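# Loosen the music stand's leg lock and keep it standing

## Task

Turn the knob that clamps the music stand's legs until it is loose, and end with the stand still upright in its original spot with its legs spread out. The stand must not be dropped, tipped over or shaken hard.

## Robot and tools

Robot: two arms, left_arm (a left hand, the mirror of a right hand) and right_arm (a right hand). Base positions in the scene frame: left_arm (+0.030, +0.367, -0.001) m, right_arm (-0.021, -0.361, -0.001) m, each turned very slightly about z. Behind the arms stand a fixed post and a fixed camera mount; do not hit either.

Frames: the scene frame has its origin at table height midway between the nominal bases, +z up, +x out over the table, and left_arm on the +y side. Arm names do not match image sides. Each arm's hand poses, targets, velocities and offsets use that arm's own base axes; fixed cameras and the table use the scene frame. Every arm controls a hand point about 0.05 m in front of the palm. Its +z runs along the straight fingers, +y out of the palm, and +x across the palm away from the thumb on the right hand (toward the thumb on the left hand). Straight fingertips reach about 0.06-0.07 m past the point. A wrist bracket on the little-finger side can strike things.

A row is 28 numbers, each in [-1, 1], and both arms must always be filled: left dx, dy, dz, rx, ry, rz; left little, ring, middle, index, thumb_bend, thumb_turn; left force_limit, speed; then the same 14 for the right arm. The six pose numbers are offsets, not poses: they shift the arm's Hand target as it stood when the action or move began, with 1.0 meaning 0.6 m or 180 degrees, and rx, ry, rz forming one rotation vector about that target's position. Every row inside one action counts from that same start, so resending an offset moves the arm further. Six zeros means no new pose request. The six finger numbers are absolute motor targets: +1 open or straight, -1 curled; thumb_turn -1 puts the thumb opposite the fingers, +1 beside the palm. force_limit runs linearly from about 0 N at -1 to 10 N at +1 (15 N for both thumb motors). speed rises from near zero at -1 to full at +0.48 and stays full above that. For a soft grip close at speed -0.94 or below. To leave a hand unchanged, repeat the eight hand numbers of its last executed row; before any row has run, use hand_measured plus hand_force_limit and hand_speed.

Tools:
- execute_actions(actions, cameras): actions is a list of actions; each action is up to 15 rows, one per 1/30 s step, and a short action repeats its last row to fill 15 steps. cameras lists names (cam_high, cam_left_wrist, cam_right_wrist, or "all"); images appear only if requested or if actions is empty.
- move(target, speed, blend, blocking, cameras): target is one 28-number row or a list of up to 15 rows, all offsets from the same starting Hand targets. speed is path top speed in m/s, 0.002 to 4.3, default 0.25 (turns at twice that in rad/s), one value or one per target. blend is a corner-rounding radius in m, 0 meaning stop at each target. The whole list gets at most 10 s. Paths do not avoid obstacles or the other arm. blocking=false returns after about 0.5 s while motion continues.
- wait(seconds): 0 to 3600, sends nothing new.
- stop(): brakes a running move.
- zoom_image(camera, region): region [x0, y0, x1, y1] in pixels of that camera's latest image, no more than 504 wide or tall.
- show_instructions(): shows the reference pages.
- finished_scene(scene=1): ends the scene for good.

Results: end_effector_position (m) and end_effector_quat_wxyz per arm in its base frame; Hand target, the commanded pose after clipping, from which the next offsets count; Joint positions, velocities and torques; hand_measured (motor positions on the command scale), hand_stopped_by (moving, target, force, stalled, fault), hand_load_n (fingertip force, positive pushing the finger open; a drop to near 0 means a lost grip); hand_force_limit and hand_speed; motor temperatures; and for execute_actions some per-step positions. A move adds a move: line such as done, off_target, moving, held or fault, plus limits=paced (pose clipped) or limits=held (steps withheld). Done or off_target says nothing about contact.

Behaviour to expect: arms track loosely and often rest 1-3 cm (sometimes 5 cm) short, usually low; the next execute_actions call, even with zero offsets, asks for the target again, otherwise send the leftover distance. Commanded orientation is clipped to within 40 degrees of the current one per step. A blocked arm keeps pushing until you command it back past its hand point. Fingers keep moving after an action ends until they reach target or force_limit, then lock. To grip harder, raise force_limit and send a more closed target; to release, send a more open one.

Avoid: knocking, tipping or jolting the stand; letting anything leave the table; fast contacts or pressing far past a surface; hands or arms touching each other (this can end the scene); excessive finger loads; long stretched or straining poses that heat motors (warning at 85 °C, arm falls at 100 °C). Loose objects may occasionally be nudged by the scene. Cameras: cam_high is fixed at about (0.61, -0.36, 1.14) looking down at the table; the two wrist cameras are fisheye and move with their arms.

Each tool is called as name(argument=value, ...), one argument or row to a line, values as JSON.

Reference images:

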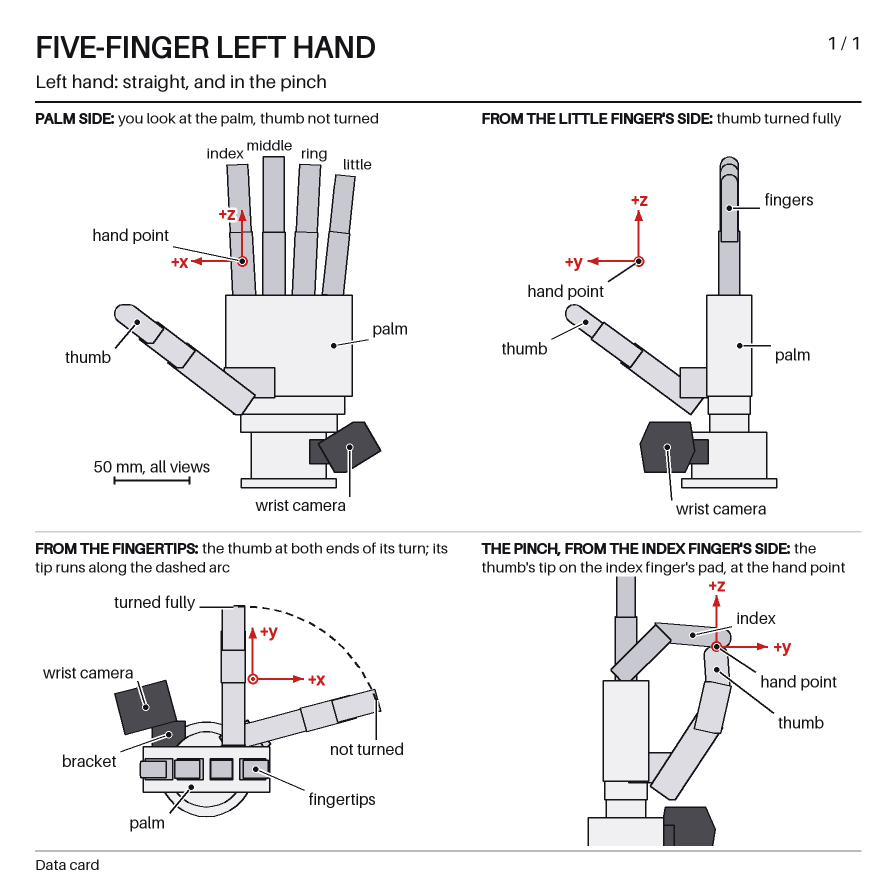

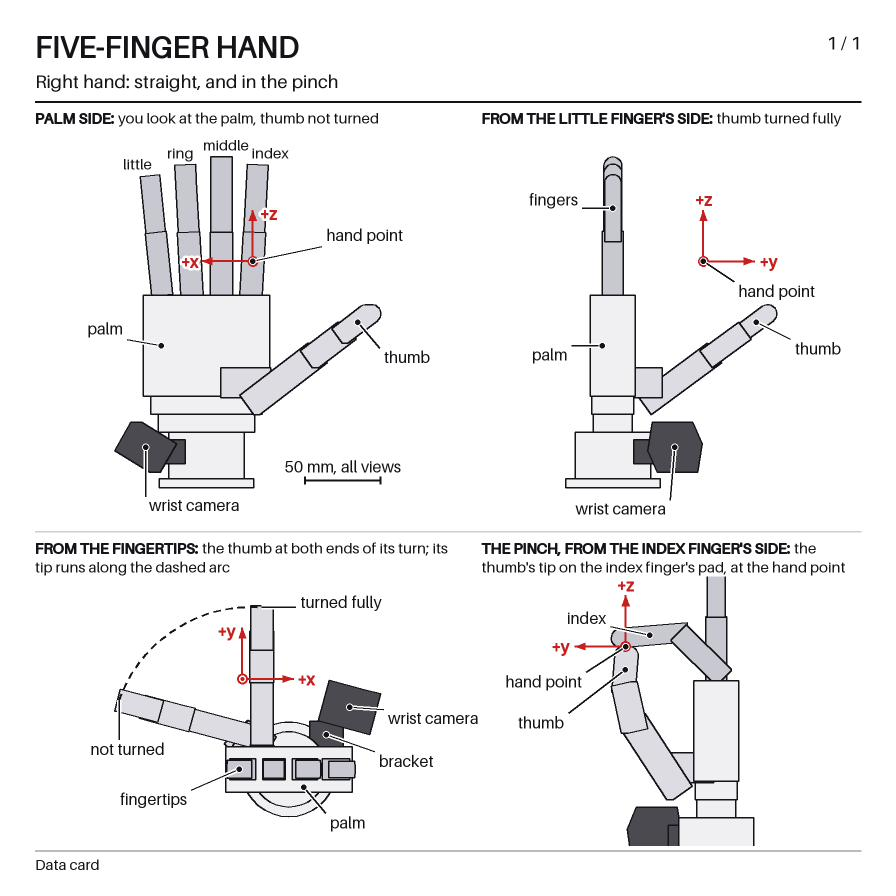

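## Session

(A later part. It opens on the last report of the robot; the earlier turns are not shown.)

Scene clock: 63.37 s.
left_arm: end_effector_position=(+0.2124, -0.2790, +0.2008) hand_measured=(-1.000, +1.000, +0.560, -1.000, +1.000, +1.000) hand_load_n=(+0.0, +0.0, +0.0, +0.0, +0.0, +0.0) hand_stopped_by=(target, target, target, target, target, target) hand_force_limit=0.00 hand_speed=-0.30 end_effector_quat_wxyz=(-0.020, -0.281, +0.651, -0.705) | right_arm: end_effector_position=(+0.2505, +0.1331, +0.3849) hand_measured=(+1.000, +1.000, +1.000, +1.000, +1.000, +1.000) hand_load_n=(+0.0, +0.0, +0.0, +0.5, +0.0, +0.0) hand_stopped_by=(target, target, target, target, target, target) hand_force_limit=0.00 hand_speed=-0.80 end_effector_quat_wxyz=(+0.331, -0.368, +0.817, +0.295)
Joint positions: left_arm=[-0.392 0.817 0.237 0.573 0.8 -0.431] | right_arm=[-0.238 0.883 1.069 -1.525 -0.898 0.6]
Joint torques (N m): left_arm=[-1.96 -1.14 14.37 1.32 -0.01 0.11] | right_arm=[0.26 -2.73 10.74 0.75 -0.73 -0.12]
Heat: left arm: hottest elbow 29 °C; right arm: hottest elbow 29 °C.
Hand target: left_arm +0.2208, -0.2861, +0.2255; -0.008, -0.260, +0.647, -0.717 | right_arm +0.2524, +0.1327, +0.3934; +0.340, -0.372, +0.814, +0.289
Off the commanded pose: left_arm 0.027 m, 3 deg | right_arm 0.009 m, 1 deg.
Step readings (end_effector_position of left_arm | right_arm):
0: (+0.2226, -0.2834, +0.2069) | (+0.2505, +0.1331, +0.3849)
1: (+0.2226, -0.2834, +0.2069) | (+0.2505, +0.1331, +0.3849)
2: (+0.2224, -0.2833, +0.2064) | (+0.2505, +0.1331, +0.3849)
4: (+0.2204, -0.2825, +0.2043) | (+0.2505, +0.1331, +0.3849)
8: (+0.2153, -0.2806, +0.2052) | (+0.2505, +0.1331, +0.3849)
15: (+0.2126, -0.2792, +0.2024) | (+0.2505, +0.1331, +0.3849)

execute_actions(
  actions=[
    [[0.014,-0.0053,0.0238,0,0,0,-1,1,0.56,-1,1,1,0,-0.3,0,0,0,0,0,0,1,1,1,1,1,1,0,-0.8]],
  ],
  cameras=[],
)

Scene clock: 64.37 s.
left_arm: end_effector_position=(+0.2205, -0.2824, +0.2159) hand_measured=(-1.000, +1.000, +0.560, -1.000, +1.000, +1.000) hand_load_n=(+0.0, +0.0, +0.0, +0.0, +0.0, +0.0) hand_stopped_by=(target, target, target, target, target, target) hand_force_limit=0.00 hand_speed=-0.30 end_effector_quat_wxyz=(-0.019, -0.279, +0.650, -0.706) | right_arm: end_effector_position=(+0.2505, +0.1331, +0.3849) hand_measured=(+1.000, +1.000, +1.000, +1.000, +1.000, +1.000) hand_load_n=(+0.0, +0.0, +0.0, +0.0, +0.0, +0.0) hand_stopped_by=(target, target, target, target, target, target) hand_force_limit=0.00 hand_speed=-0.80 end_effector_quat_wxyz=(+0.331, -0.368, +0.817, +0.295)
Joint positions: left_arm=[-0.392 0.816 0.281 0.533 0.801 -0.43] | right_arm=[-0.238 0.883 1.069 -1.525 -0.898 0.6]
Joint torques (N m): left_arm=[-1.85 -0.79 14.67 1.46 0.02 0.16] | right_arm=[0.32 -2.73 10.74 0.75 -0.73 -0.12]
Heat: left arm: hottest elbow 29 °C; right arm: hottest elbow 29 °C.
Hand target: left_arm +0.2292, -0.2893, +0.2395; -0.008, -0.260, +0.647, -0.716 | right_arm +0.2524, +0.1327, +0.3934; +0.340, -0.372, +0.814, +0.289
Off the commanded pose: left_arm 0.026 m, 3 deg | right_arm 0.009 m, 1 deg.
Step readings (end_effector_position of left_arm | right_arm):
0: (+0.2124, -0.2790, +0.2007) | (+0.2505, +0.1331, +0.3849)
1: (+0.2124, -0.2790, +0.2007) | (+0.2505, +0.1331, +0.3849)
2: (+0.2126, -0.2790, +0.2008) | (+0.2505, +0.1331, +0.3849)
4: (+0.2136, -0.2795, +0.2023) | (+0.2505, +0.1331, +0.3849)
8: (+0.2183, -0.2815, +0.2115) | (+0.2505, +0.1331, +0.3849)
15: (+0.2206, -0.2824, +0.2160) | (+0.2505, +0.1331, +0.3849)

execute_actions(
  actions=[
    [[0.0042,-0.0109,0.001,0,0,0,-1,1,0.56,-1,1,1,0,-0.3,0,0,0,0,0,0,1,1,1,1,1,1,0,-0.8]],
  ],
  cameras=[],
)

Scene clock: 65.27 s.
left_arm: end_effector_position=(+0.2215, -0.2871, +0.2174) hand_measured=(-1.000, +1.000, +0.560, -1.000, +1.000, +1.000) hand_load_n=(+0.0, +0.0, +0.0, +0.0, +0.0, +0.0) hand_stopped_by=(target, target, target, target, target, target) hand_force_limit=0.00 hand_speed=-0.30 end_effector_quat_wxyz=(-0.018, -0.279, +0.650, -0.706) | right_arm: end_effector_position=(+0.2505, +0.1331, +0.3849) hand_measured=(+1.000, +1.000, +1.000, +1.000, +1.000, +1.000) hand_load_n=(+0.0, -0.5, +0.0, +0.0, +0.0, +0.0) hand_stopped_by=(target, target, target, target, target, target) hand_force_limit=0.00 hand_speed=-0.80 end_effector_quat_wxyz=(+0.331, -0.368, +0.817, +0.295)
Joint positions: left_arm=[-0.411 0.824 0.289 0.533 0.78 -0.429] | right_arm=[-0.238 0.883 1.069 -1.525 -0.898 0.6]
Joint torques (N m): left_arm=[-2.02 -0.03 14.89 1.89 -0.01 0.15] | right_arm=[0.26 -2.73 10.74 0.75 -0.73 -0.12]
Heat: left arm: hottest elbow 29 °C; right arm: hottest elbow 29 °C.
Hand target: left_arm +0.2317, -0.2958, +0.2402; -0.008, -0.260, +0.647, -0.716 | right_arm +0.2524, +0.1327, +0.3934; +0.340, -0.372, +0.814, +0.289
Off the commanded pose: left_arm 0.026 m, 3 deg | right_arm 0.009 m, 1 deg.
Step readings (end_effector_position of left_arm | right_arm):
0: (+0.2205, -0.2824, +0.2158) | (+0.2505, +0.1331, +0.3849)
1: (+0.2206, -0.2824, +0.2158) | (+0.2505, +0.1331, +0.3849)
2: (+0.2210, -0.2825, +0.2158) | (+0.2505, +0.1331, +0.3849)
4: (+0.2214, -0.2833, +0.2160) | (+0.2505, +0.1331, +0.3849)
8: (+0.2208, -0.2859, +0.2174) | (+0.2505, +0.1331, +0.3849)
15: (+0.2215, -0.2870, +0.2175) | (+0.2505, +0.1331, +0.3849)

execute_actions(
  actions=[
    [[0.0042,-0.0109,0.000,0,0,0,-1,1,0.56,-1,1,1,0,-0.3,0,0,0,0,0,0,1,1,1,1,1,1,0,-0.8]],
  ],
  cameras=["all"],
)

zoom_image(
  camera="cam_right_wrist",
  region=[295, 105, 395, 180],
)

zoom_image(
  camera="cam_left_wrist",
  region=[350, 60, 490, 200],
)

zoom_image(
  camera="cam_high",
  region=[240, 190, 330, 280],
)

Scene clock: 66.20 s.
left_arm: end_effector_position=(+0.2233, -0.2929, +0.2152) hand_measured=(-1.000, +1.000, +0.560, -1.000, +1.000, +1.000) hand_load_n=(+0.0, +0.0, +0.0, +0.0, +0.0, +0.0) hand_stopped_by=(target, target, target, target, target, target) hand_force_limit=0.00 hand_speed=-0.30 end_effector_quat_wxyz=(-0.020, -0.283, +0.652, -0.703) | right_arm: end_effector_position=(+0.2505, +0.1331, +0.3849) hand_measured=(+1.000, +1.000, +1.000, +1.000, +1.000, +1.000) hand_load_n=(+0.0, +0.0, +0.0, +0.0, +0.0, +0.0) hand_stopped_by=(target, target, target, target, target, target) hand_force_limit=0.00 hand_speed=-0.80 end_effector_quat_wxyz=(+0.331, -0.368, +0.817, +0.295)
Joint positions: left_arm=[-0.432 0.845 0.297 0.533 0.759 -0.428] | right_arm=[-0.238 0.883 1.069 -1.525 -0.898 0.6]
Joint torques (N m): left_arm=[-2.02 -0.26 14.82 2.44 -0.02 0.14] | right_arm=[0.26 -2.73 10.73 0.75 -0.73 -0.12]
Heat: left arm: hottest elbow 29 °C; right arm: hottest elbow 29 °C.
Hand target: left_arm +0.2342, -0.3024, +0.2401; -0.008, -0.260, +0.647, -0.716 | right_arm +0.2524, +0.1327, +0.3934; +0.340, -0.372, +0.814, +0.289
Off the commanded pose: left_arm 0.029 m, 3 deg | right_arm 0.009 m, 1 deg.
Step readings (end_effector_position of left_arm | right_arm):
0: (+0.2214, -0.2872, +0.2174) | (+0.2505, +0.1331, +0.3849)
1: (+0.2215, -0.2872, +0.2172) | (+0.2505, +0.1331, +0.3849)
2: (+0.2219, -0.2874, +0.2171) | (+0.2505, +0.1331, +0.3849)
4: (+0.2227, -0.2887, +0.2165) | (+0.2505, +0.1331, +0.3849)
8: (+0.2231, -0.2918, +0.2155) | (+0.2505, +0.1331, +0.3849)
15: (+0.2231, -0.2929, +0.2153) | (+0.2505, +0.1331, +0.3849)
cam_left_wrist: T_world_to_cam=[[0.20752, 0.03013, 0.97777, -0.24547], [-0.96961, 0.13875, 0.20152, 0.21821], [-0.12959, -0.98987, 0.05801, -0.15865]] pos_world=[0.24196, -0.17992, 0.20524]

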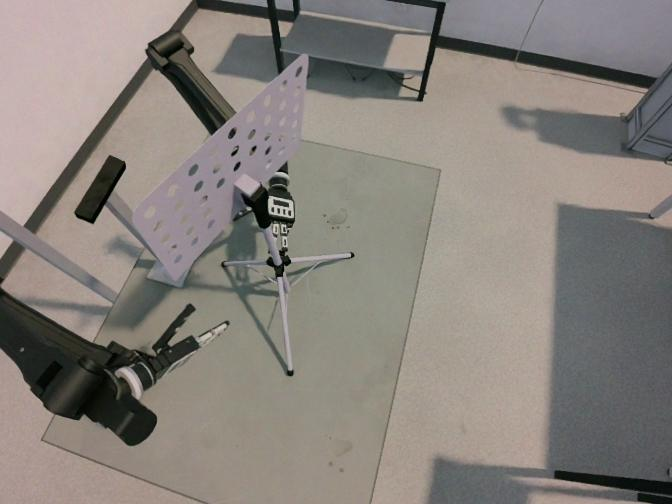

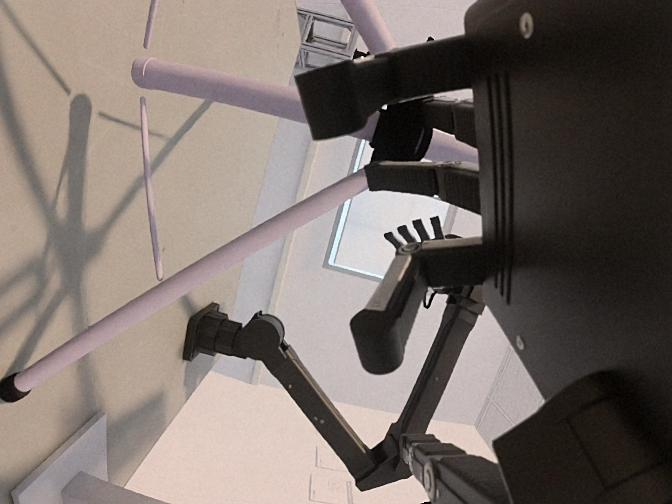

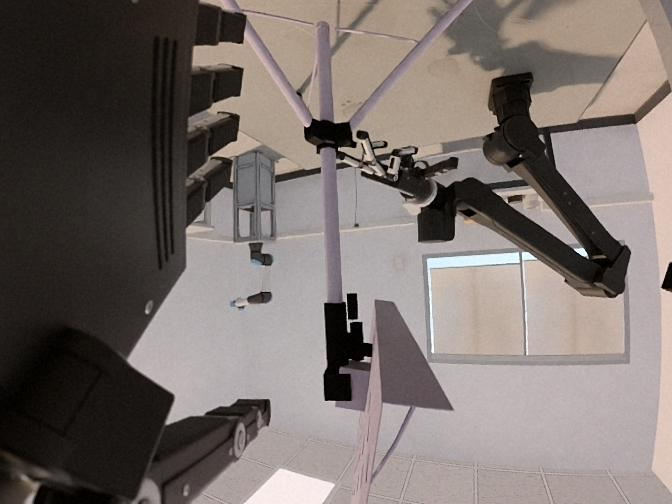

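Scaled by 5.040 from the camera's image (finer frame: 960x720).

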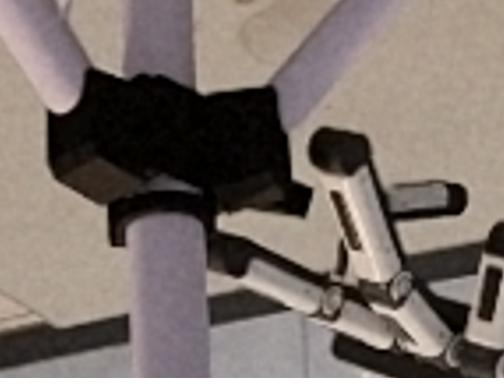

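Scaled by 3.600 from the camera's image (finer frame: 960x720).

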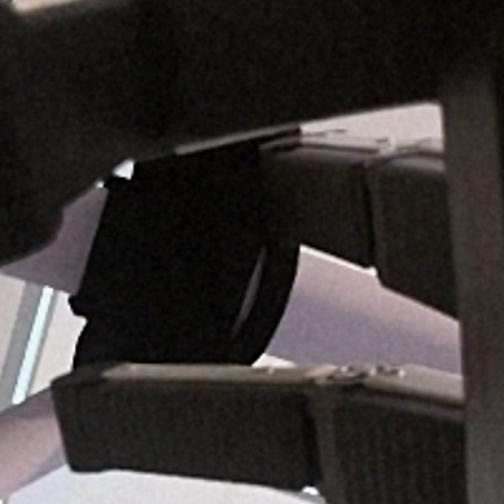

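Scaled by 5.600 from the camera's image (finer frame: 960x720).

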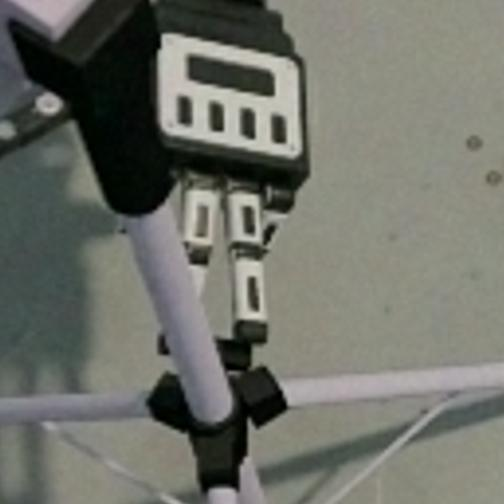

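execute_actions(
  actions=[
    [[0.0042,-0.0109,0.0045,0,0,0,-1,1,0.56,-1,1,1,0,-0.3,0,0,0,0,0,0,1,1,1,1,1,1,0,-0.8]],
  ],
  cameras=[],
)

Scene clock: 67.50 s.
left_arm: end_effector_position=(+0.2259, -0.2991, +0.2176) hand_measured=(-1.000, +1.000, +0.560, -1.000, +1.000, +1.000) hand_load_n=(+0.5, +0.0, +0.0, +0.0, +0.0, +0.0) hand_stopped_by=(target, target, target, target, target, target) hand_force_limit=0.00 hand_speed=-0.30 end_effector_quat_wxyz=(-0.020, -0.283, +0.653, -0.703) | right_arm: end_effector_position=(+0.2505, +0.1331, +0.3849) hand_measured=(+1.000, +1.000, +1.000, +1.000, +1.000, +1.000) hand_load_n=(+0.0, +0.0, +0.0, +0.0, +0.0, +0.0) hand_stopped_by=(target, target, target, target, target, target) hand_force_limit=0.00 hand_speed=-0.80 end_effector_quat_wxyz=(+0.331, -0.368, +0.817, +0.295)
Joint positions: left_arm=[-0.452 0.861 0.312 0.533 0.739 -0.426] | right_arm=[-0.238 0.883 1.069 -1.525 -0.898 0.6]
Joint torques (N m): left_arm=[-2.02 -0.38 14.89 2.45 -0.01 0.14] | right_arm=[0.26 -2.73 10.74 0.75 -0.73 -0.11]
Heat: left arm: hottest elbow 29 °C; right arm: hottest elbow 29 °C.
Hand target: left_arm +0.2368, -0.3089, +0.2429; -0.008, -0.260, +0.647, -0.716 | right_arm +0.2524, +0.1327, +0.3934; +0.340, -0.372, +0.814, +0.289
Off the commanded pose: left_arm 0.029 m, 3 deg | right_arm 0.009 m, 1 deg.
Step readings (end_effector_position of left_arm | right_arm):
0: (+0.2233, -0.2929, +0.2152) | (+0.2505, +0.1331, +0.3849)
1: (+0.2234, -0.2929, +0.2151) | (+0.2505, +0.1331, +0.3849)
2: (+0.2237, -0.2932, +0.2152) | (+0.2505, +0.1331, +0.3849)
4: (+0.2246, -0.2946, +0.2157) | (+0.2505, +0.1331, +0.3849)
8: (+0.2255, -0.2978, +0.2178) | (+0.2505, +0.1331, +0.3849)
15: (+0.2258, -0.2991, +0.2178) | (+0.2505, +0.1331, +0.3849)

execute_actions(
  actions=[
    [[0.0025,-0.0065,-0.0005,0,0,0,-1,1,0.56,-1,1,1,0,-0.3,0,0,0,0,0,0,1,1,1,1,1,1,0,-0.8]],
  ],
  cameras=["all"],
)

zoom_image(
  camera="cam_right_wrist",
  region=[295, 105, 395, 180],
)

zoom_image(
  camera="cam_left_wrist",
  region=[350, 60, 490, 200],
)

zoom_image(
  camera="cam_high",
  region=[240, 190, 330, 280],
)

Scene clock: 68.57 s.
left_arm: end_effector_position=(+0.2266, -0.3024, +0.2155) hand_measured=(-1.000, +1.000, +0.560, -1.000, +1.000, +1.000) hand_load_n=(+0.0, +0.0, -0.5, +0.0, +0.0, -0.5) hand_stopped_by=(target, target, target, target, target, target) hand_force_limit=0.00 hand_speed=-0.30 end_effector_quat_wxyz=(-0.022, -0.285, +0.654, -0.700) | right_arm: end_effector_position=(+0.2505, +0.1331, +0.3849) hand_measured=(+1.000, +1.000, +1.000, +1.000, +1.000, +1.000) hand_load_n=(+0.0, -0.5, +0.0, +0.0, +0.0, +0.0) hand_stopped_by=(target, target, target, target, target, target) hand_force_limit=0.00 hand_speed=-0.80 end_effector_quat_wxyz=(+0.331, -0.368, +0.817, +0.295)
Joint positions: left_arm=[-0.464 0.875 0.316 0.533 0.728 -0.426] | right_arm=[-0.238 0.883 1.069 -1.525 -0.898 0.6]
Joint torques (N m): left_arm=[-1.96 -0.44 14.9 2.82 -0.02 0.14] | right_arm=[0.32 -2.73 10.74 0.75 -0.73 -0.12]
Heat: left arm: hottest elbow 29 °C; right arm: hottest elbow 29 °C.
Hand target: left_arm +0.2382, -0.3129, +0.2426; -0.008, -0.260, +0.647, -0.716 | right_arm +0.2524, +0.1327, +0.3934; +0.340, -0.372, +0.814, +0.289
Off the commanded pose: left_arm 0.031 m, 4 deg | right_arm 0.009 m, 1 deg.
Step readings (end_effector_position of left_arm | right_arm):
0: (+0.2259, -0.2991, +0.2176) | (+0.2505, +0.1331, +0.3849)
1: (+0.2258, -0.2992, +0.2176) | (+0.2505, +0.1331, +0.3849)
2: (+0.2260, -0.2993, +0.2175) | (+0.2505, +0.1331, +0.3849)
4: (+0.2261, -0.3001, +0.2168) | (+0.2505, +0.1331, +0.3849)
8: (+0.2267, -0.3017, +0.2157) | (+0.2505, +0.1331, +0.3849)
15: (+0.2267, -0.3024, +0.2155) | (+0.2505, +0.1331, +0.3849)
cam_left_wrist: T_world_to_cam=[[0.21458, 0.02444, 0.9764, -0.24921], [-0.96807, 0.13799, 0.2093, 0.22052], [-0.12962, -0.99013, 0.05327, -0.16672]] pos_world=[0.24535, -0.18941, 0.20605]

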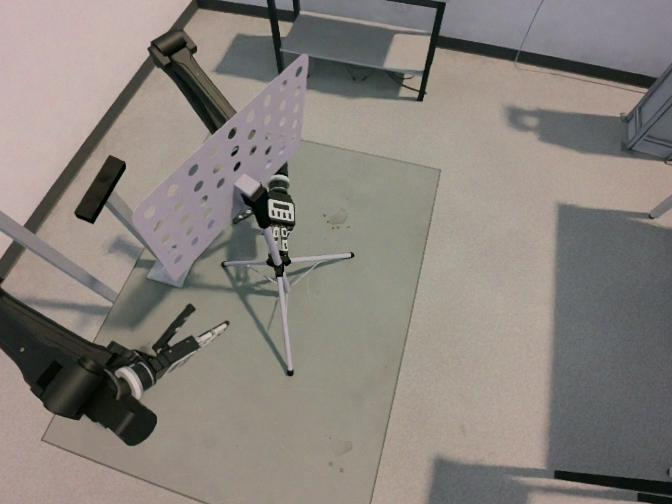

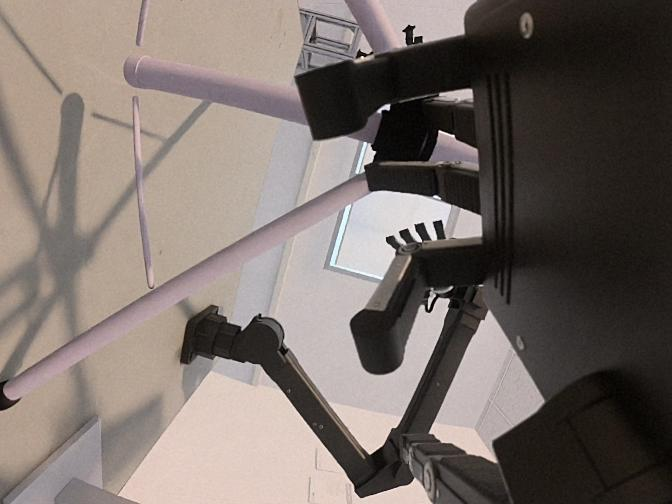

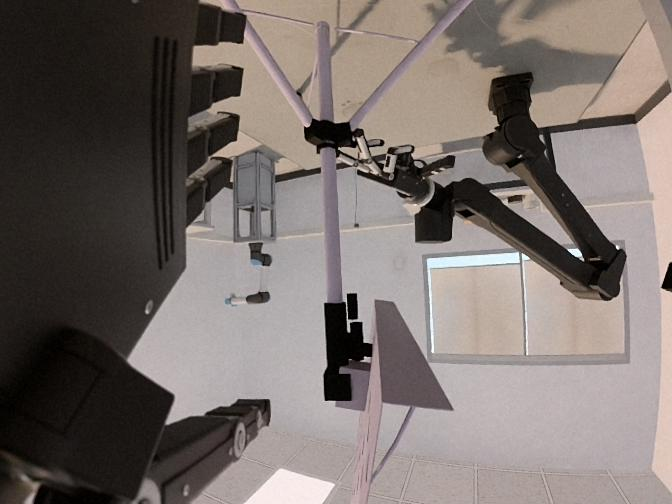

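Scaled by 5.040 from the camera's image (finer frame: 960x720).

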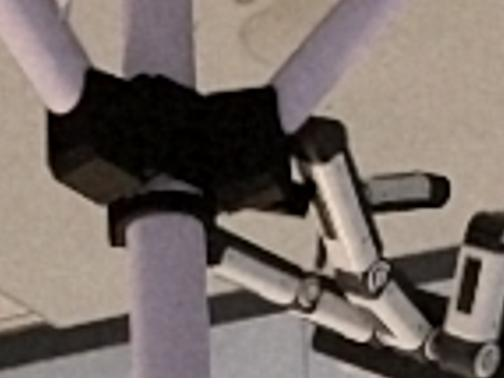

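Scaled by 3.600 from the camera's image (finer frame: 960x720).

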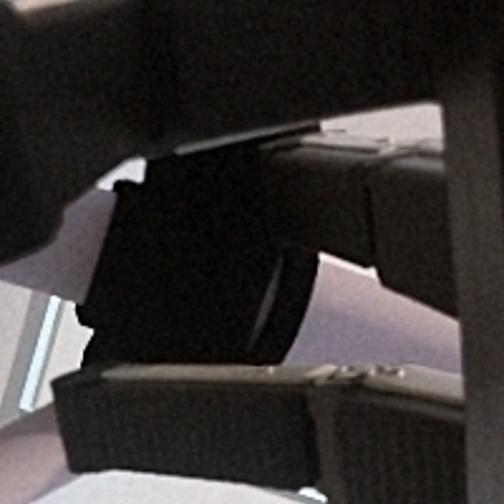

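Scaled by 5.600 from the camera's image (finer frame: 960x720).

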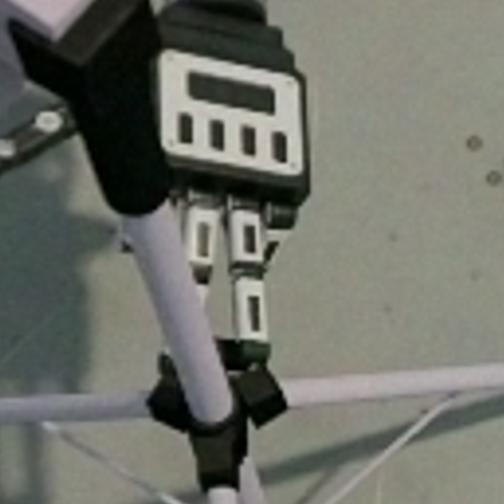

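execute_actions(
  actions=[
    [[0,0,0,0,0,0,-1,1,0.65,-1,1,1,0,-0.7,0,0,0,0,0,0,1,1,1,1,1,1,0,-0.8]],
  ],
  cameras=["cam_right_wrist","cam_high","cam_left_wrist"],
)

zoom_image(
  camera="cam_right_wrist",
  region=[320, 110, 390, 165],
)

Scene clock: 69.80 s.
left_arm: end_effector_position=(+0.2266, -0.3031, +0.2124) hand_measured=(-1.000, +1.000, +0.650, -1.000, +1.000, +1.000) hand_load_n=(+0.0, +0.0, -3.5, +0.0, +0.0, -0.5) hand_stopped_by=(target, target, target, target, target, target) hand_force_limit=0.00 hand_speed=-0.70 end_effector_quat_wxyz=(-0.025, -0.286, +0.657, -0.697) | right_arm: end_effector_position=(+0.2505, +0.1331, +0.3849) hand_measured=(+1.000, +1.000, +1.000, +1.000, +1.000, +1.000) hand_load_n=(+0.0, +0.0, +0.5, +0.0, +0.0, +0.0) hand_stopped_by=(target, target, target, target, target, target) hand_force_limit=0.00 hand_speed=-0.80 end_effector_quat_wxyz=(+0.331, -0.368, +0.817, +0.295)
Joint positions: left_arm=[-0.465 0.884 0.316 0.533 0.73 -0.423] | right_arm=[-0.238 0.883 1.069 -1.525 -0.898 0.6]
Joint torques (N m): left_arm=[-1.96 -1.2 14.84 2.82 -0.1 0.11] | right_arm=[0.26 -2.73 10.74 0.76 -0.73 -0.12]
Heat: left arm: hottest elbow 30 °C; right arm: hottest elbow 29 °C.
Hand target: left_arm +0.2382, -0.3128, +0.2425; -0.008, -0.260, +0.647, -0.716 | right_arm +0.2524, +0.1327, +0.3934; +0.340, -0.372, +0.814, +0.289
Off the commanded pose: left_arm 0.034 m, 4 deg | right_arm 0.009 m, 1 deg.
Step readings (end_effector_position of left_arm | right_arm):
0: (+0.2266, -0.3024, +0.2155) | (+0.2505, +0.1331, +0.3849)
1: (+0.2266, -0.3024, +0.2155) | (+0.2505, +0.1331, +0.3849)
2: (+0.2266, -0.3024, +0.2155) | (+0.2505, +0.1331, +0.3849)
4: (+0.2265, -0.3025, +0.2152) | (+0.2505, +0.1331, +0.3849)
8: (+0.2267, -0.3030, +0.2124) | (+0.2505, +0.1331, +0.3849)
15: (+0.2266, -0.3031, +0.2124) | (+0.2505, +0.1331, +0.3849)
cam_left_wrist: T_world_to_cam=[[0.22096, 0.01866, 0.9751, -0.24903], [-0.96621, 0.14027, 0.21626, 0.22003], [-0.13274, -0.98994, 0.04902, -0.16555]] pos_world=[0.24564, -0.19011, 0.20336]

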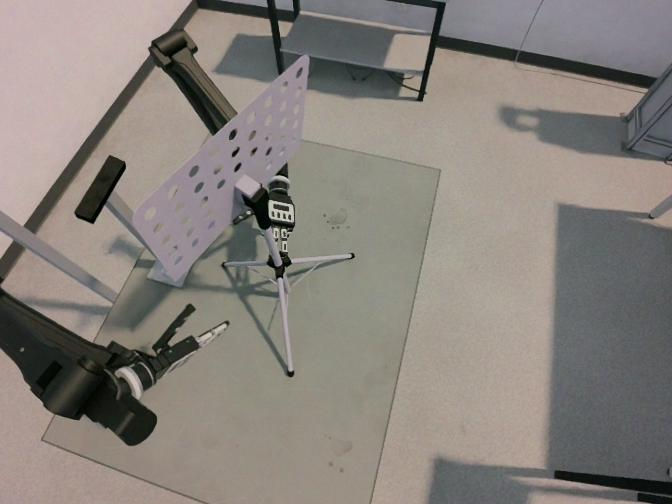

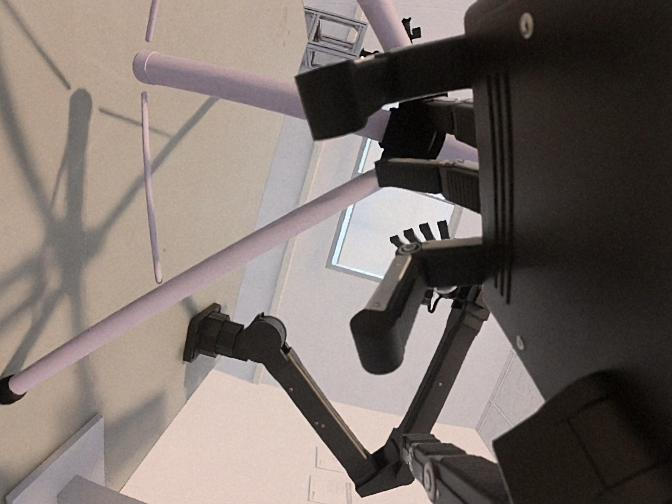

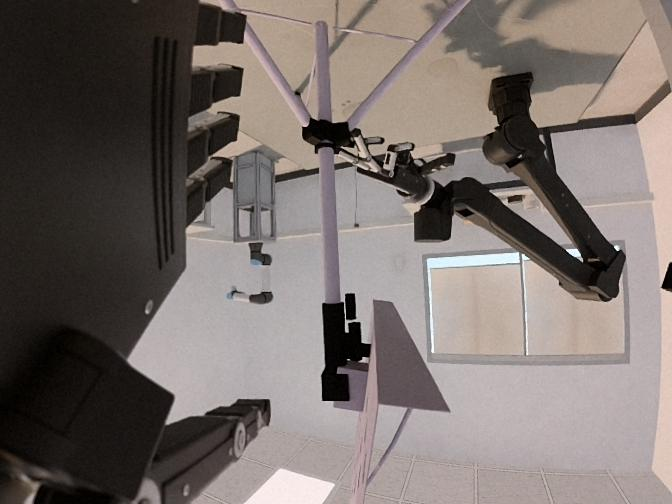

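Scaled by 7.200 from the camera's image (finer frame: 960x720).

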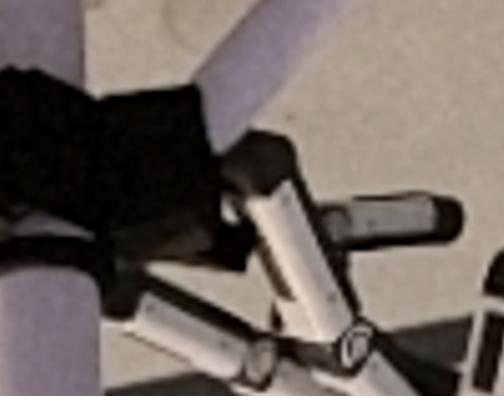

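execute_actions(
  actions=[
    [[-0.0048,-0.0018,0.010,-0.0162,0.0415,0,-1,1,0.60,-1,1,1,0,-0.5,0,0,0,0,0,0,1,1,1,1,1,1,0,-0.8]],
  ],
  cameras=["cam_right_wrist","cam_high"],
)

zoom_image(
  camera="cam_right_wrist",
  region=[320, 110, 390, 165],
)

Scene clock: 72.10 s.
left_arm: end_effector_position=(+0.2232, -0.3054, +0.2202) hand_measured=(-1.000, +1.000, +0.600, -1.000, +1.000, +1.000) hand_load_n=(+0.0, +0.0, -1.5, +0.0, +0.0, +0.0) hand_stopped_by=(target, target, target, target, target, target) hand_force_limit=0.00 hand_speed=-0.50 end_effector_quat_wxyz=(-0.068, -0.326, +0.637, -0.695) | right_arm: end_effector_position=(+0.2505, +0.1331, +0.3849) hand_measured=(+1.000, +1.000, +1.000, +1.000, +1.000, +1.000) hand_load_n=(+0.5, +0.0, +0.0, +0.0, +0.0, +0.0) hand_stopped_by=(target, target, target, target, target, target) hand_force_limit=0.00 hand_speed=-0.80 end_effector_quat_wxyz=(+0.331, -0.368, +0.817, +0.295)
Joint positions: left_arm=[-0.465 0.886 0.319 0.533 0.73 -0.548] | right_arm=[-0.238 0.883 1.069 -1.525 -0.898 0.6]
Joint torques (N m): left_arm=[-1.38 -0.62 14.54 3.23 0.01 -0.05] | right_arm=[0.26 -2.73 10.74 0.75 -0.73 -0.12]
Heat: left arm: hottest elbow 30 °C; right arm: hottest elbow 29 °C.
Hand target: left_arm +0.2353, -0.3139, +0.2486; -0.057, -0.306, +0.627, -0.714 | right_arm +0.2524, +0.1327, +0.3934; +0.340, -0.372, +0.814, +0.289
Off the commanded pose: left_arm 0.032 m, 4 deg | right_arm 0.009 m, 1 deg.
Step readings (end_effector_position of left_arm | right_arm):
0: (+0.2266, -0.3031, +0.2124) | (+0.2505, +0.1331, +0.3849)
1: (+0.2266, -0.3031, +0.2124) | (+0.2505, +0.1331, +0.3849)
2: (+0.2264, -0.3032, +0.2127) | (+0.2505, +0.1331, +0.3849)
4: (+0.2258, -0.3037, +0.2145) | (+0.2505, +0.1331, +0.3849)
8: (+0.2247, -0.3045, +0.2179) | (+0.2505, +0.1331, +0.3849)
15: (+0.2235, -0.3052, +0.2196) | (+0.2505, +0.1331, +0.3849)
Images, in order (width x height): cam_high 672x504, cam_right_wrist 672x504.

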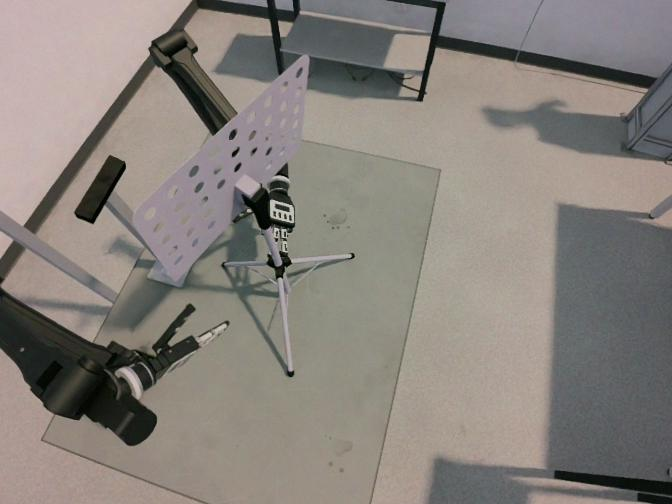

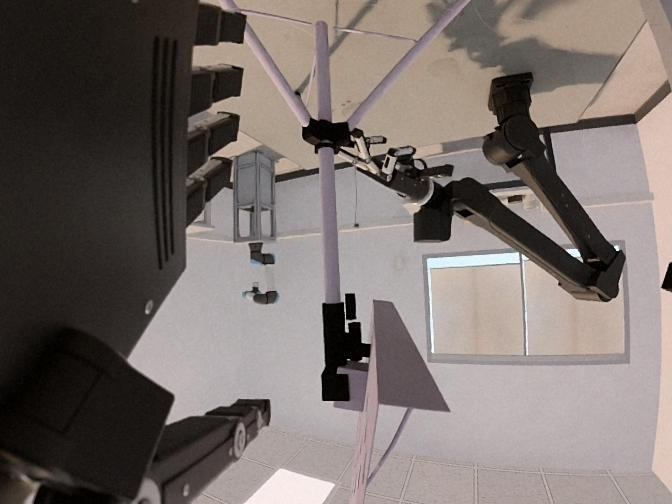

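Scaled by 7.200 from the camera's image (finer frame: 960x720).

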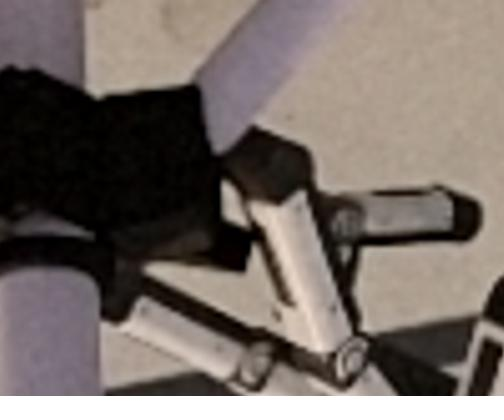

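zoom_image(
  camera="cam_high",
  region=[200, 160, 370, 390],
)

zoom_image(
  camera="cam_high",
  region=[240, 190, 330, 280],
)

Scaled by 2.191 from the camera's image (finer frame: 960x720).

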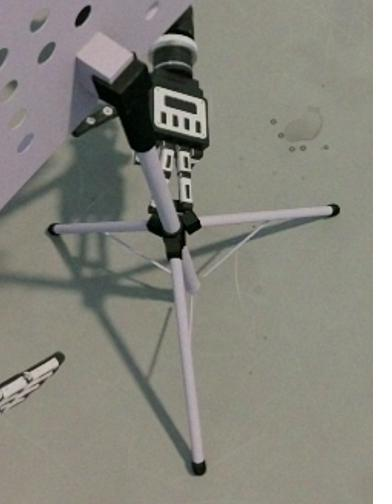

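Scaled by 5.600 from the camera's image (finer frame: 960x720).

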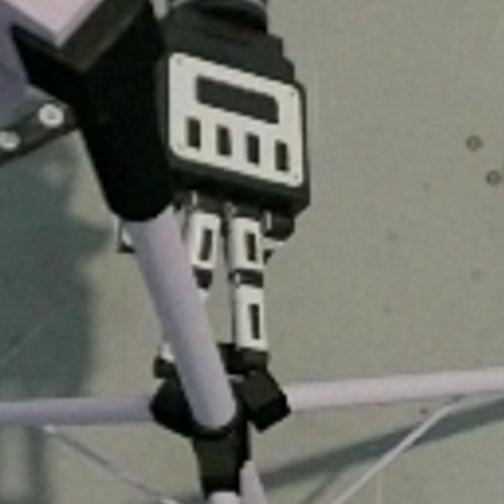

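execute_actions(
  actions=[
    [[-0.0045,0.0117,0,0,0,0,-1,1,0.60,-1,1,1,0,-0.5,0,0,0,0,0,0,1,1,1,1,1,1,0,-0.8]],
  ],
  cameras=["cam_right_wrist","cam_high"],
)

zoom_image(
  camera="cam_right_wrist",
  region=[320, 110, 390, 165],
)

zoom_image(
  camera="cam_high",
  region=[240, 190, 330, 280],
)

Scene clock: 73.63 s.
left_arm: end_effector_position=(+0.2211, -0.3048, +0.2213) hand_measured=(-1.000, +1.000, +0.600, -1.000, +1.000, +1.000) hand_load_n=(+0.0, +0.0, +0.0, +0.0, +0.0, +0.0) hand_stopped_by=(target, target, target, target, target, target) hand_force_limit=0.00 hand_speed=-0.50 end_effector_quat_wxyz=(-0.072, -0.323, +0.638, -0.695) | right_arm: end_effector_position=(+0.2505, +0.1331, +0.3849) hand_measured=(+1.000, +1.000, +1.000, +1.000, +1.000, +1.000) hand_load_n=(+0.0, +0.0, +0.0, +0.0, +0.0, +0.0) hand_stopped_by=(target, target, target, target, target, target) hand_force_limit=0.00 hand_speed=-0.80 end_effector_quat_wxyz=(+0.331, -0.368, +0.817, +0.295)
Joint positions: left_arm=[-0.462 0.883 0.319 0.533 0.743 -0.55] | right_arm=[-0.238 0.883 1.069 -1.525 -0.898 0.6]
Joint torques (N m): left_arm=[-0.21 -1.9 13.7 2.77 0.17 -0.01] | right_arm=[0.26 -2.73 10.74 0.75 -0.73 -0.12]
Heat: left arm: hottest elbow 30 °C; right arm: hottest elbow 29 °C.
Hand target: left_arm +0.2327, -0.3069, +0.2487; -0.057, -0.306, +0.627, -0.714 | right_arm +0.2524, +0.1327, +0.3934; +0.340, -0.372, +0.814, +0.289
Off the commanded pose: left_arm 0.030 m, 4 deg | right_arm 0.009 m, 1 deg.
Step readings (end_effector_position of left_arm | right_arm):
0: (+0.2232, -0.3054, +0.2202) | (+0.2505, +0.1331, +0.3849)
1: (+0.2232, -0.3054, +0.2202) | (+0.2505, +0.1331, +0.3849)
2: (+0.2229, -0.3054, +0.2202) | (+0.2505, +0.1331, +0.3849)
4: (+0.2218, -0.3055, +0.2203) | (+0.2505, +0.1331, +0.3849)
8: (+0.2211, -0.3054, +0.2204) | (+0.2505, +0.1331, +0.3849)
15: (+0.2212, -0.3048, +0.2212) | (+0.2505, +0.1331, +0.3849)
Images, in order (width x height): cam_high 672x504, cam_right_wrist 672x504.

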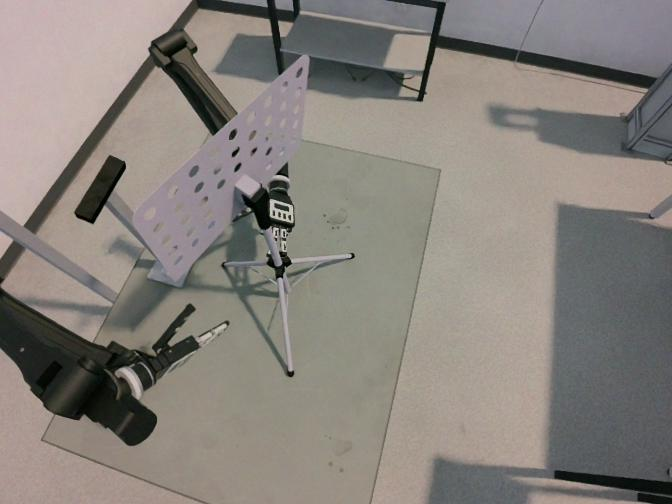

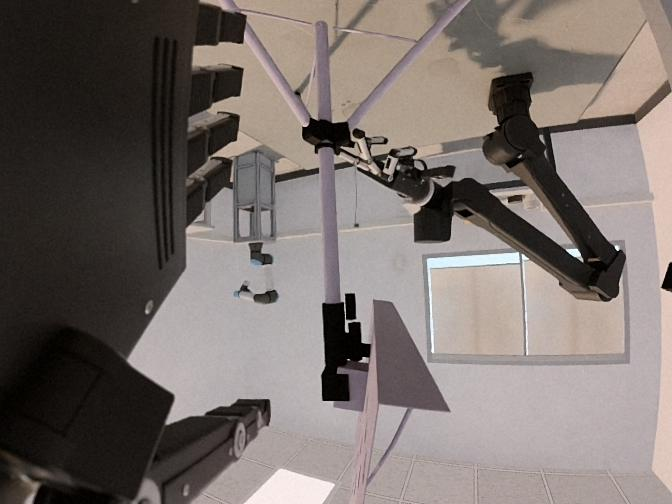

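Scaled by 7.200 from the camera's image (finer frame: 960x720).

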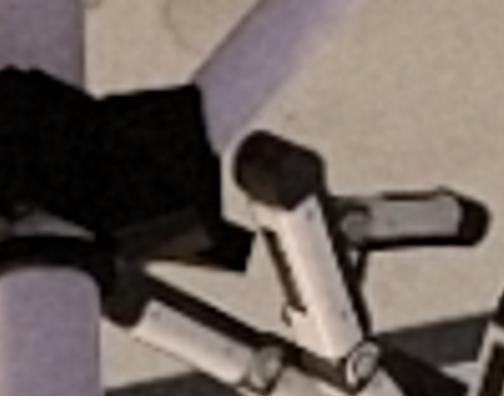

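Scaled by 5.600 from the camera's image (finer frame: 960x720).

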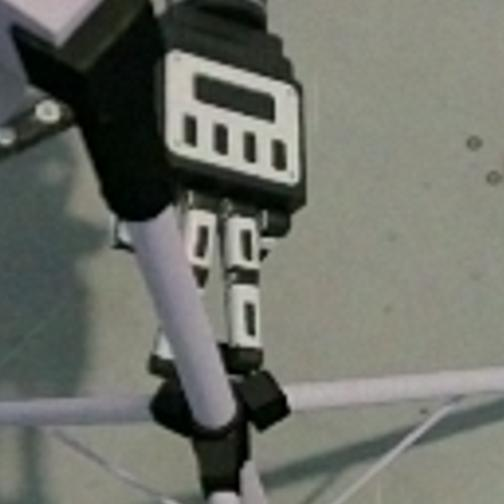

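execute_actions(
  actions=[
    [[-0.003,0.0117,0,0,0,0,-1,1,0.60,-1,1,1,0,-0.5,0,0,0,0,0,0,1,1,1,1,1,1,0,-0.8]],
  ],
  cameras=["cam_right_wrist","cam_high","cam_left_wrist"],
)

zoom_image(
  camera="cam_right_wrist",
  region=[320, 110, 390, 165],
)

zoom_image(
  camera="cam_high",
  region=[250, 210, 310, 270],
)

zoom_image(
  camera="cam_left_wrist",
  region=[350, 60, 490, 200],
)

Scene clock: 74.57 s.
left_arm: end_effector_position=(+0.2211, -0.2995, +0.2277) hand_measured=(-1.000, +1.000, +0.600, -1.000, +1.000, +1.000) hand_load_n=(+0.0, +0.0, +0.0, +0.0, +0.0, -0.5) hand_stopped_by=(target, target, target, target, target, target) hand_force_limit=0.00 hand_speed=-0.50 end_effector_quat_wxyz=(+0.069, +0.316, -0.636, +0.701) | right_arm: end_effector_position=(+0.2505, +0.1331, +0.3849) hand_measured=(+1.000, +1.000, +1.000, +1.000, +1.000, +1.000) hand_load_n=(+0.0, +0.0, +0.0, +0.0, +0.0, +0.0) hand_stopped_by=(target, target, target, target, target, target) hand_force_limit=0.00 hand_speed=-0.80 end_effector_quat_wxyz=(+0.331, -0.368, +0.817, +0.295)
Joint positions: left_arm=[-0.44 0.864 0.319 0.533 0.768 -0.552] | right_arm=[-0.238 0.883 1.069 -1.525 -0.898 0.6]
Joint torques (N m): left_arm=[-0.03 -1.67 13.05 2.33 0.11 -0.01] | right_arm=[0.26 -2.73 10.73 0.75 -0.73 -0.12]
Heat: left arm: hottest elbow 30 °C; right arm: hottest elbow 29 °C.
Hand target: left_arm +0.2308, -0.2999, +0.2486; +0.057, +0.306, -0.627, +0.714 | right_arm +0.2524, +0.1327, +0.3934; +0.340, -0.372, +0.814, +0.289
Off the commanded pose: left_arm 0.023 m, 3 deg | right_arm 0.009 m, 1 deg.
Step readings (end_effector_position of left_arm | right_arm):
0: (+0.2211, -0.3048, +0.2213) | (+0.2505, +0.1331, +0.3849)
1: (+0.2210, -0.3048, +0.2213) | (+0.2505, +0.1331, +0.3849)
2: (+0.2205, -0.3046, +0.2215) | (+0.2505, +0.1331, +0.3849)
4: (+0.2203, -0.3033, +0.2228) | (+0.2505, +0.1331, +0.3849)
8: (+0.2208, -0.3006, +0.2263) | (+0.2505, +0.1331, +0.3849)
15: (+0.2212, -0.2995, +0.2276) | (+0.2505, +0.1331, +0.3849)
cam_left_wrist: T_world_to_cam=[[0.31658, 0.07125, 0.94589, -0.26155], [-0.93895, 0.16513, 0.30182, 0.19284], [-0.13469, -0.98369, 0.11917, -0.17718]] pos_world=[0.24001, -0.1875, 0.21031]

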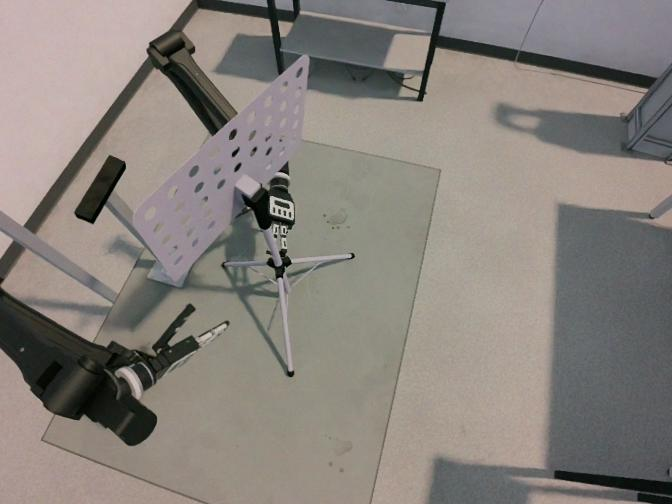

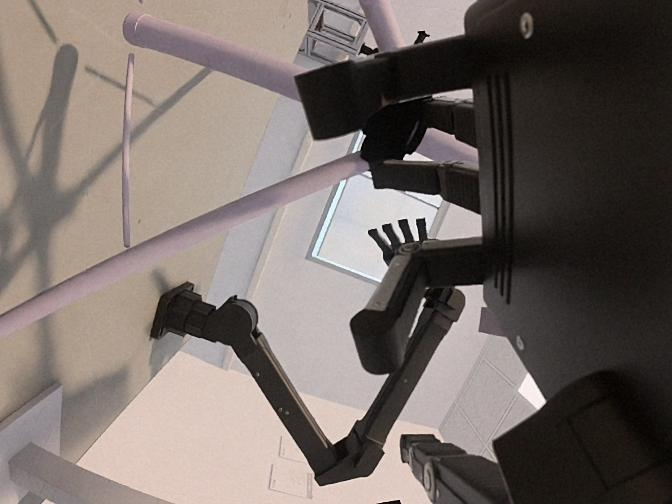

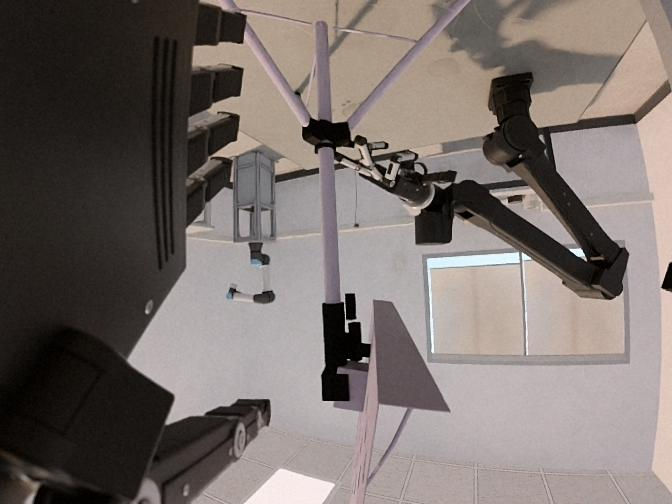

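Scaled by 7.200 from the camera's image (finer frame: 960x720).

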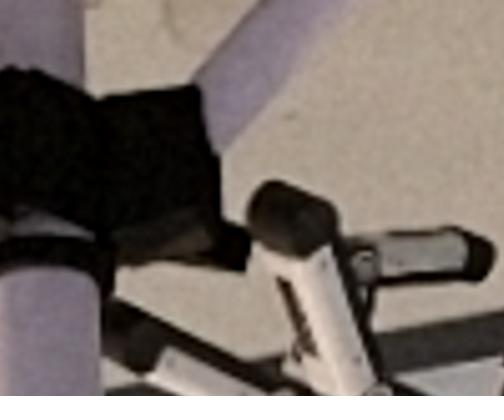

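Scaled by 8.400 from the camera's image (finer frame: 960x720).

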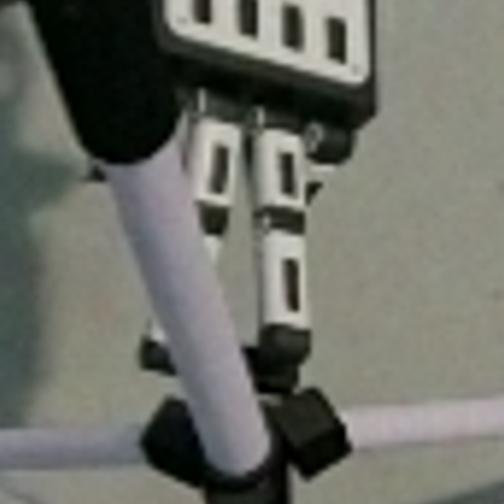

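Scaled by 3.600 from the camera's image (finer frame: 960x720).

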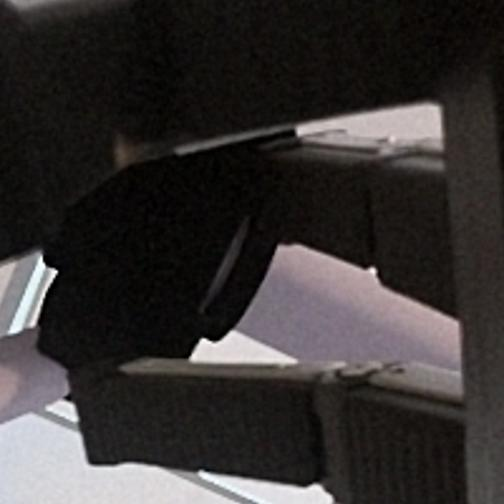

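execute_actions(
  actions=[
    [[0.008,0.0,-0.02,0,0,0,-1,1,0.60,-1,1,1,0,-0.5,0,0,0,0,0,0,1,1,1,1,1,1,0,-0.8]],
  ],
  cameras=[],
)

Scene clock: 75.80 s.
left_arm: end_effector_position=(+0.2237, -0.3004, +0.2274) hand_measured=(-1.000, +1.000, +0.600, -1.000, +1.000, +1.000) hand_load_n=(+0.0, -0.5, -1.0, +0.0, +0.0, -0.5) hand_stopped_by=(target, target, target, target, target, target) hand_force_limit=0.00 hand_speed=-0.50 end_effector_quat_wxyz=(+0.070, +0.307, -0.634, +0.706) | right_arm: end_effector_position=(+0.2505, +0.1331, +0.3849) hand_measured=(+1.000, +1.000, +1.000, +1.000, +1.000, +1.000) hand_load_n=(+0.0, +0.0, +0.0, +0.0, -0.5, +0.0) hand_stopped_by=(target, target, target, target, target, target) hand_force_limit=0.00 hand_speed=-0.80 end_effector_quat_wxyz=(+0.331, -0.368, +0.817, +0.295)
Joint positions: left_arm=[-0.434 0.893 0.319 0.583 0.785 -0.556] | right_arm=[-0.238 0.883 1.069 -1.525 -0.898 0.6]
Joint torques (N m): left_arm=[0.21 -0.15 11.59 3.02 -0.21 0.01] | right_arm=[0.26 -2.78 10.74 0.75 -0.72 -0.12]
Heat: left arm: hottest elbow 30 °C; right arm: hottest elbow 29 °C.
Hand target: left_arm +0.2357, -0.2998, +0.2366; +0.057, +0.306, -0.627, +0.714 | right_arm +0.2524, +0.1327, +0.3934; +0.340, -0.372, +0.814, +0.289
Off the commanded pose: left_arm 0.015 m, 2 deg | right_arm 0.009 m, 1 deg.
Step readings (end_effector_position of left_arm | right_arm):
0: (+0.2211, -0.2995, +0.2277) | (+0.2505, +0.1331, +0.3849)
1: (+0.2210, -0.2995, +0.2277) | (+0.2505, +0.1331, +0.3849)
2: (+0.2211, -0.2994, +0.2278) | (+0.2505, +0.1331, +0.3849)
4: (+0.2220, -0.2991, +0.2284) | (+0.2505, +0.1331, +0.3849)
8: (+0.2231, -0.2998, +0.2275) | (+0.2505, +0.1331, +0.3849)
15: (+0.2236, -0.3004, +0.2274) | (+0.2505, +0.1331, +0.3849)

execute_actions(
  actions=[
    [[0.0,0.0,-0.01,0.0104,0.004,0,-1,1,0.48,-1,1,1,0,-0.5,0,0,0,0,0,0,1,1,1,1,1,1,0,-0.8]],
  ],
  cameras=[],
)

Scene clock: 76.67 s.
left_arm: end_effector_position=(+0.2253, -0.2992, +0.2207) hand_measured=(-1.000, +1.000, +0.480, -1.000, +1.000, +1.000) hand_load_n=(+0.0, +0.0, +0.0, +0.0, +0.0, +0.0) hand_stopped_by=(target, target, target, target, target, target) hand_force_limit=0.00 hand_speed=-0.50 end_effector_quat_wxyz=(-0.066, -0.314, +0.640, -0.698) | right_arm: end_effector_position=(+0.2505, +0.1331, +0.3849) hand_measured=(+1.000, +1.000, +1.000, +1.000, +1.000, +1.000) hand_load_n=(+0.0, +0.0, -0.5, +0.0, +0.0, +0.0) hand_stopped_by=(target, target, target, target, target, target) hand_force_limit=0.00 hand_speed=-0.80 end_effector_quat_wxyz=(+0.331, -0.368, +0.817, +0.295)
Joint positions: left_arm=[-0.432 0.893 0.319 0.551 0.777 -0.534] | right_arm=[-0.238 0.883 1.069 -1.525 -0.898 0.6]
Joint torques (N m): left_arm=[-0.21 -0.85 12.48 1.4 -0.01 0.11] | right_arm=[0.26 -2.73 10.73 0.76 -0.73 -0.12]
Heat: left arm: hottest elbow 30 °C; right arm: hottest elbow 29 °C.
Hand target: left_arm +0.2357, -0.2999, +0.2306; -0.056, -0.311, +0.638, -0.702 | right_arm +0.2524, +0.1327, +0.3934; +0.340, -0.372, +0.814, +0.289
Off the commanded pose: left_arm 0.014 m, 1 deg | right_arm 0.009 m, 1 deg.
Step readings (end_effector_position of left_arm | right_arm):
0: (+0.2237, -0.3004, +0.2274) | (+0.2505, +0.1331, +0.3849)
1: (+0.2237, -0.3004, +0.2274) | (+0.2505, +0.1331, +0.3849)
2: (+0.2237, -0.3004, +0.2274) | (+0.2505, +0.1331, +0.3849)
4: (+0.2238, -0.3004, +0.2271) | (+0.2505, +0.1331, +0.3849)
8: (+0.2252, -0.2996, +0.2233) | (+0.2505, +0.1331, +0.3849)
15: (+0.2253, -0.2993, +0.2211) | (+0.2505, +0.1331, +0.3849)


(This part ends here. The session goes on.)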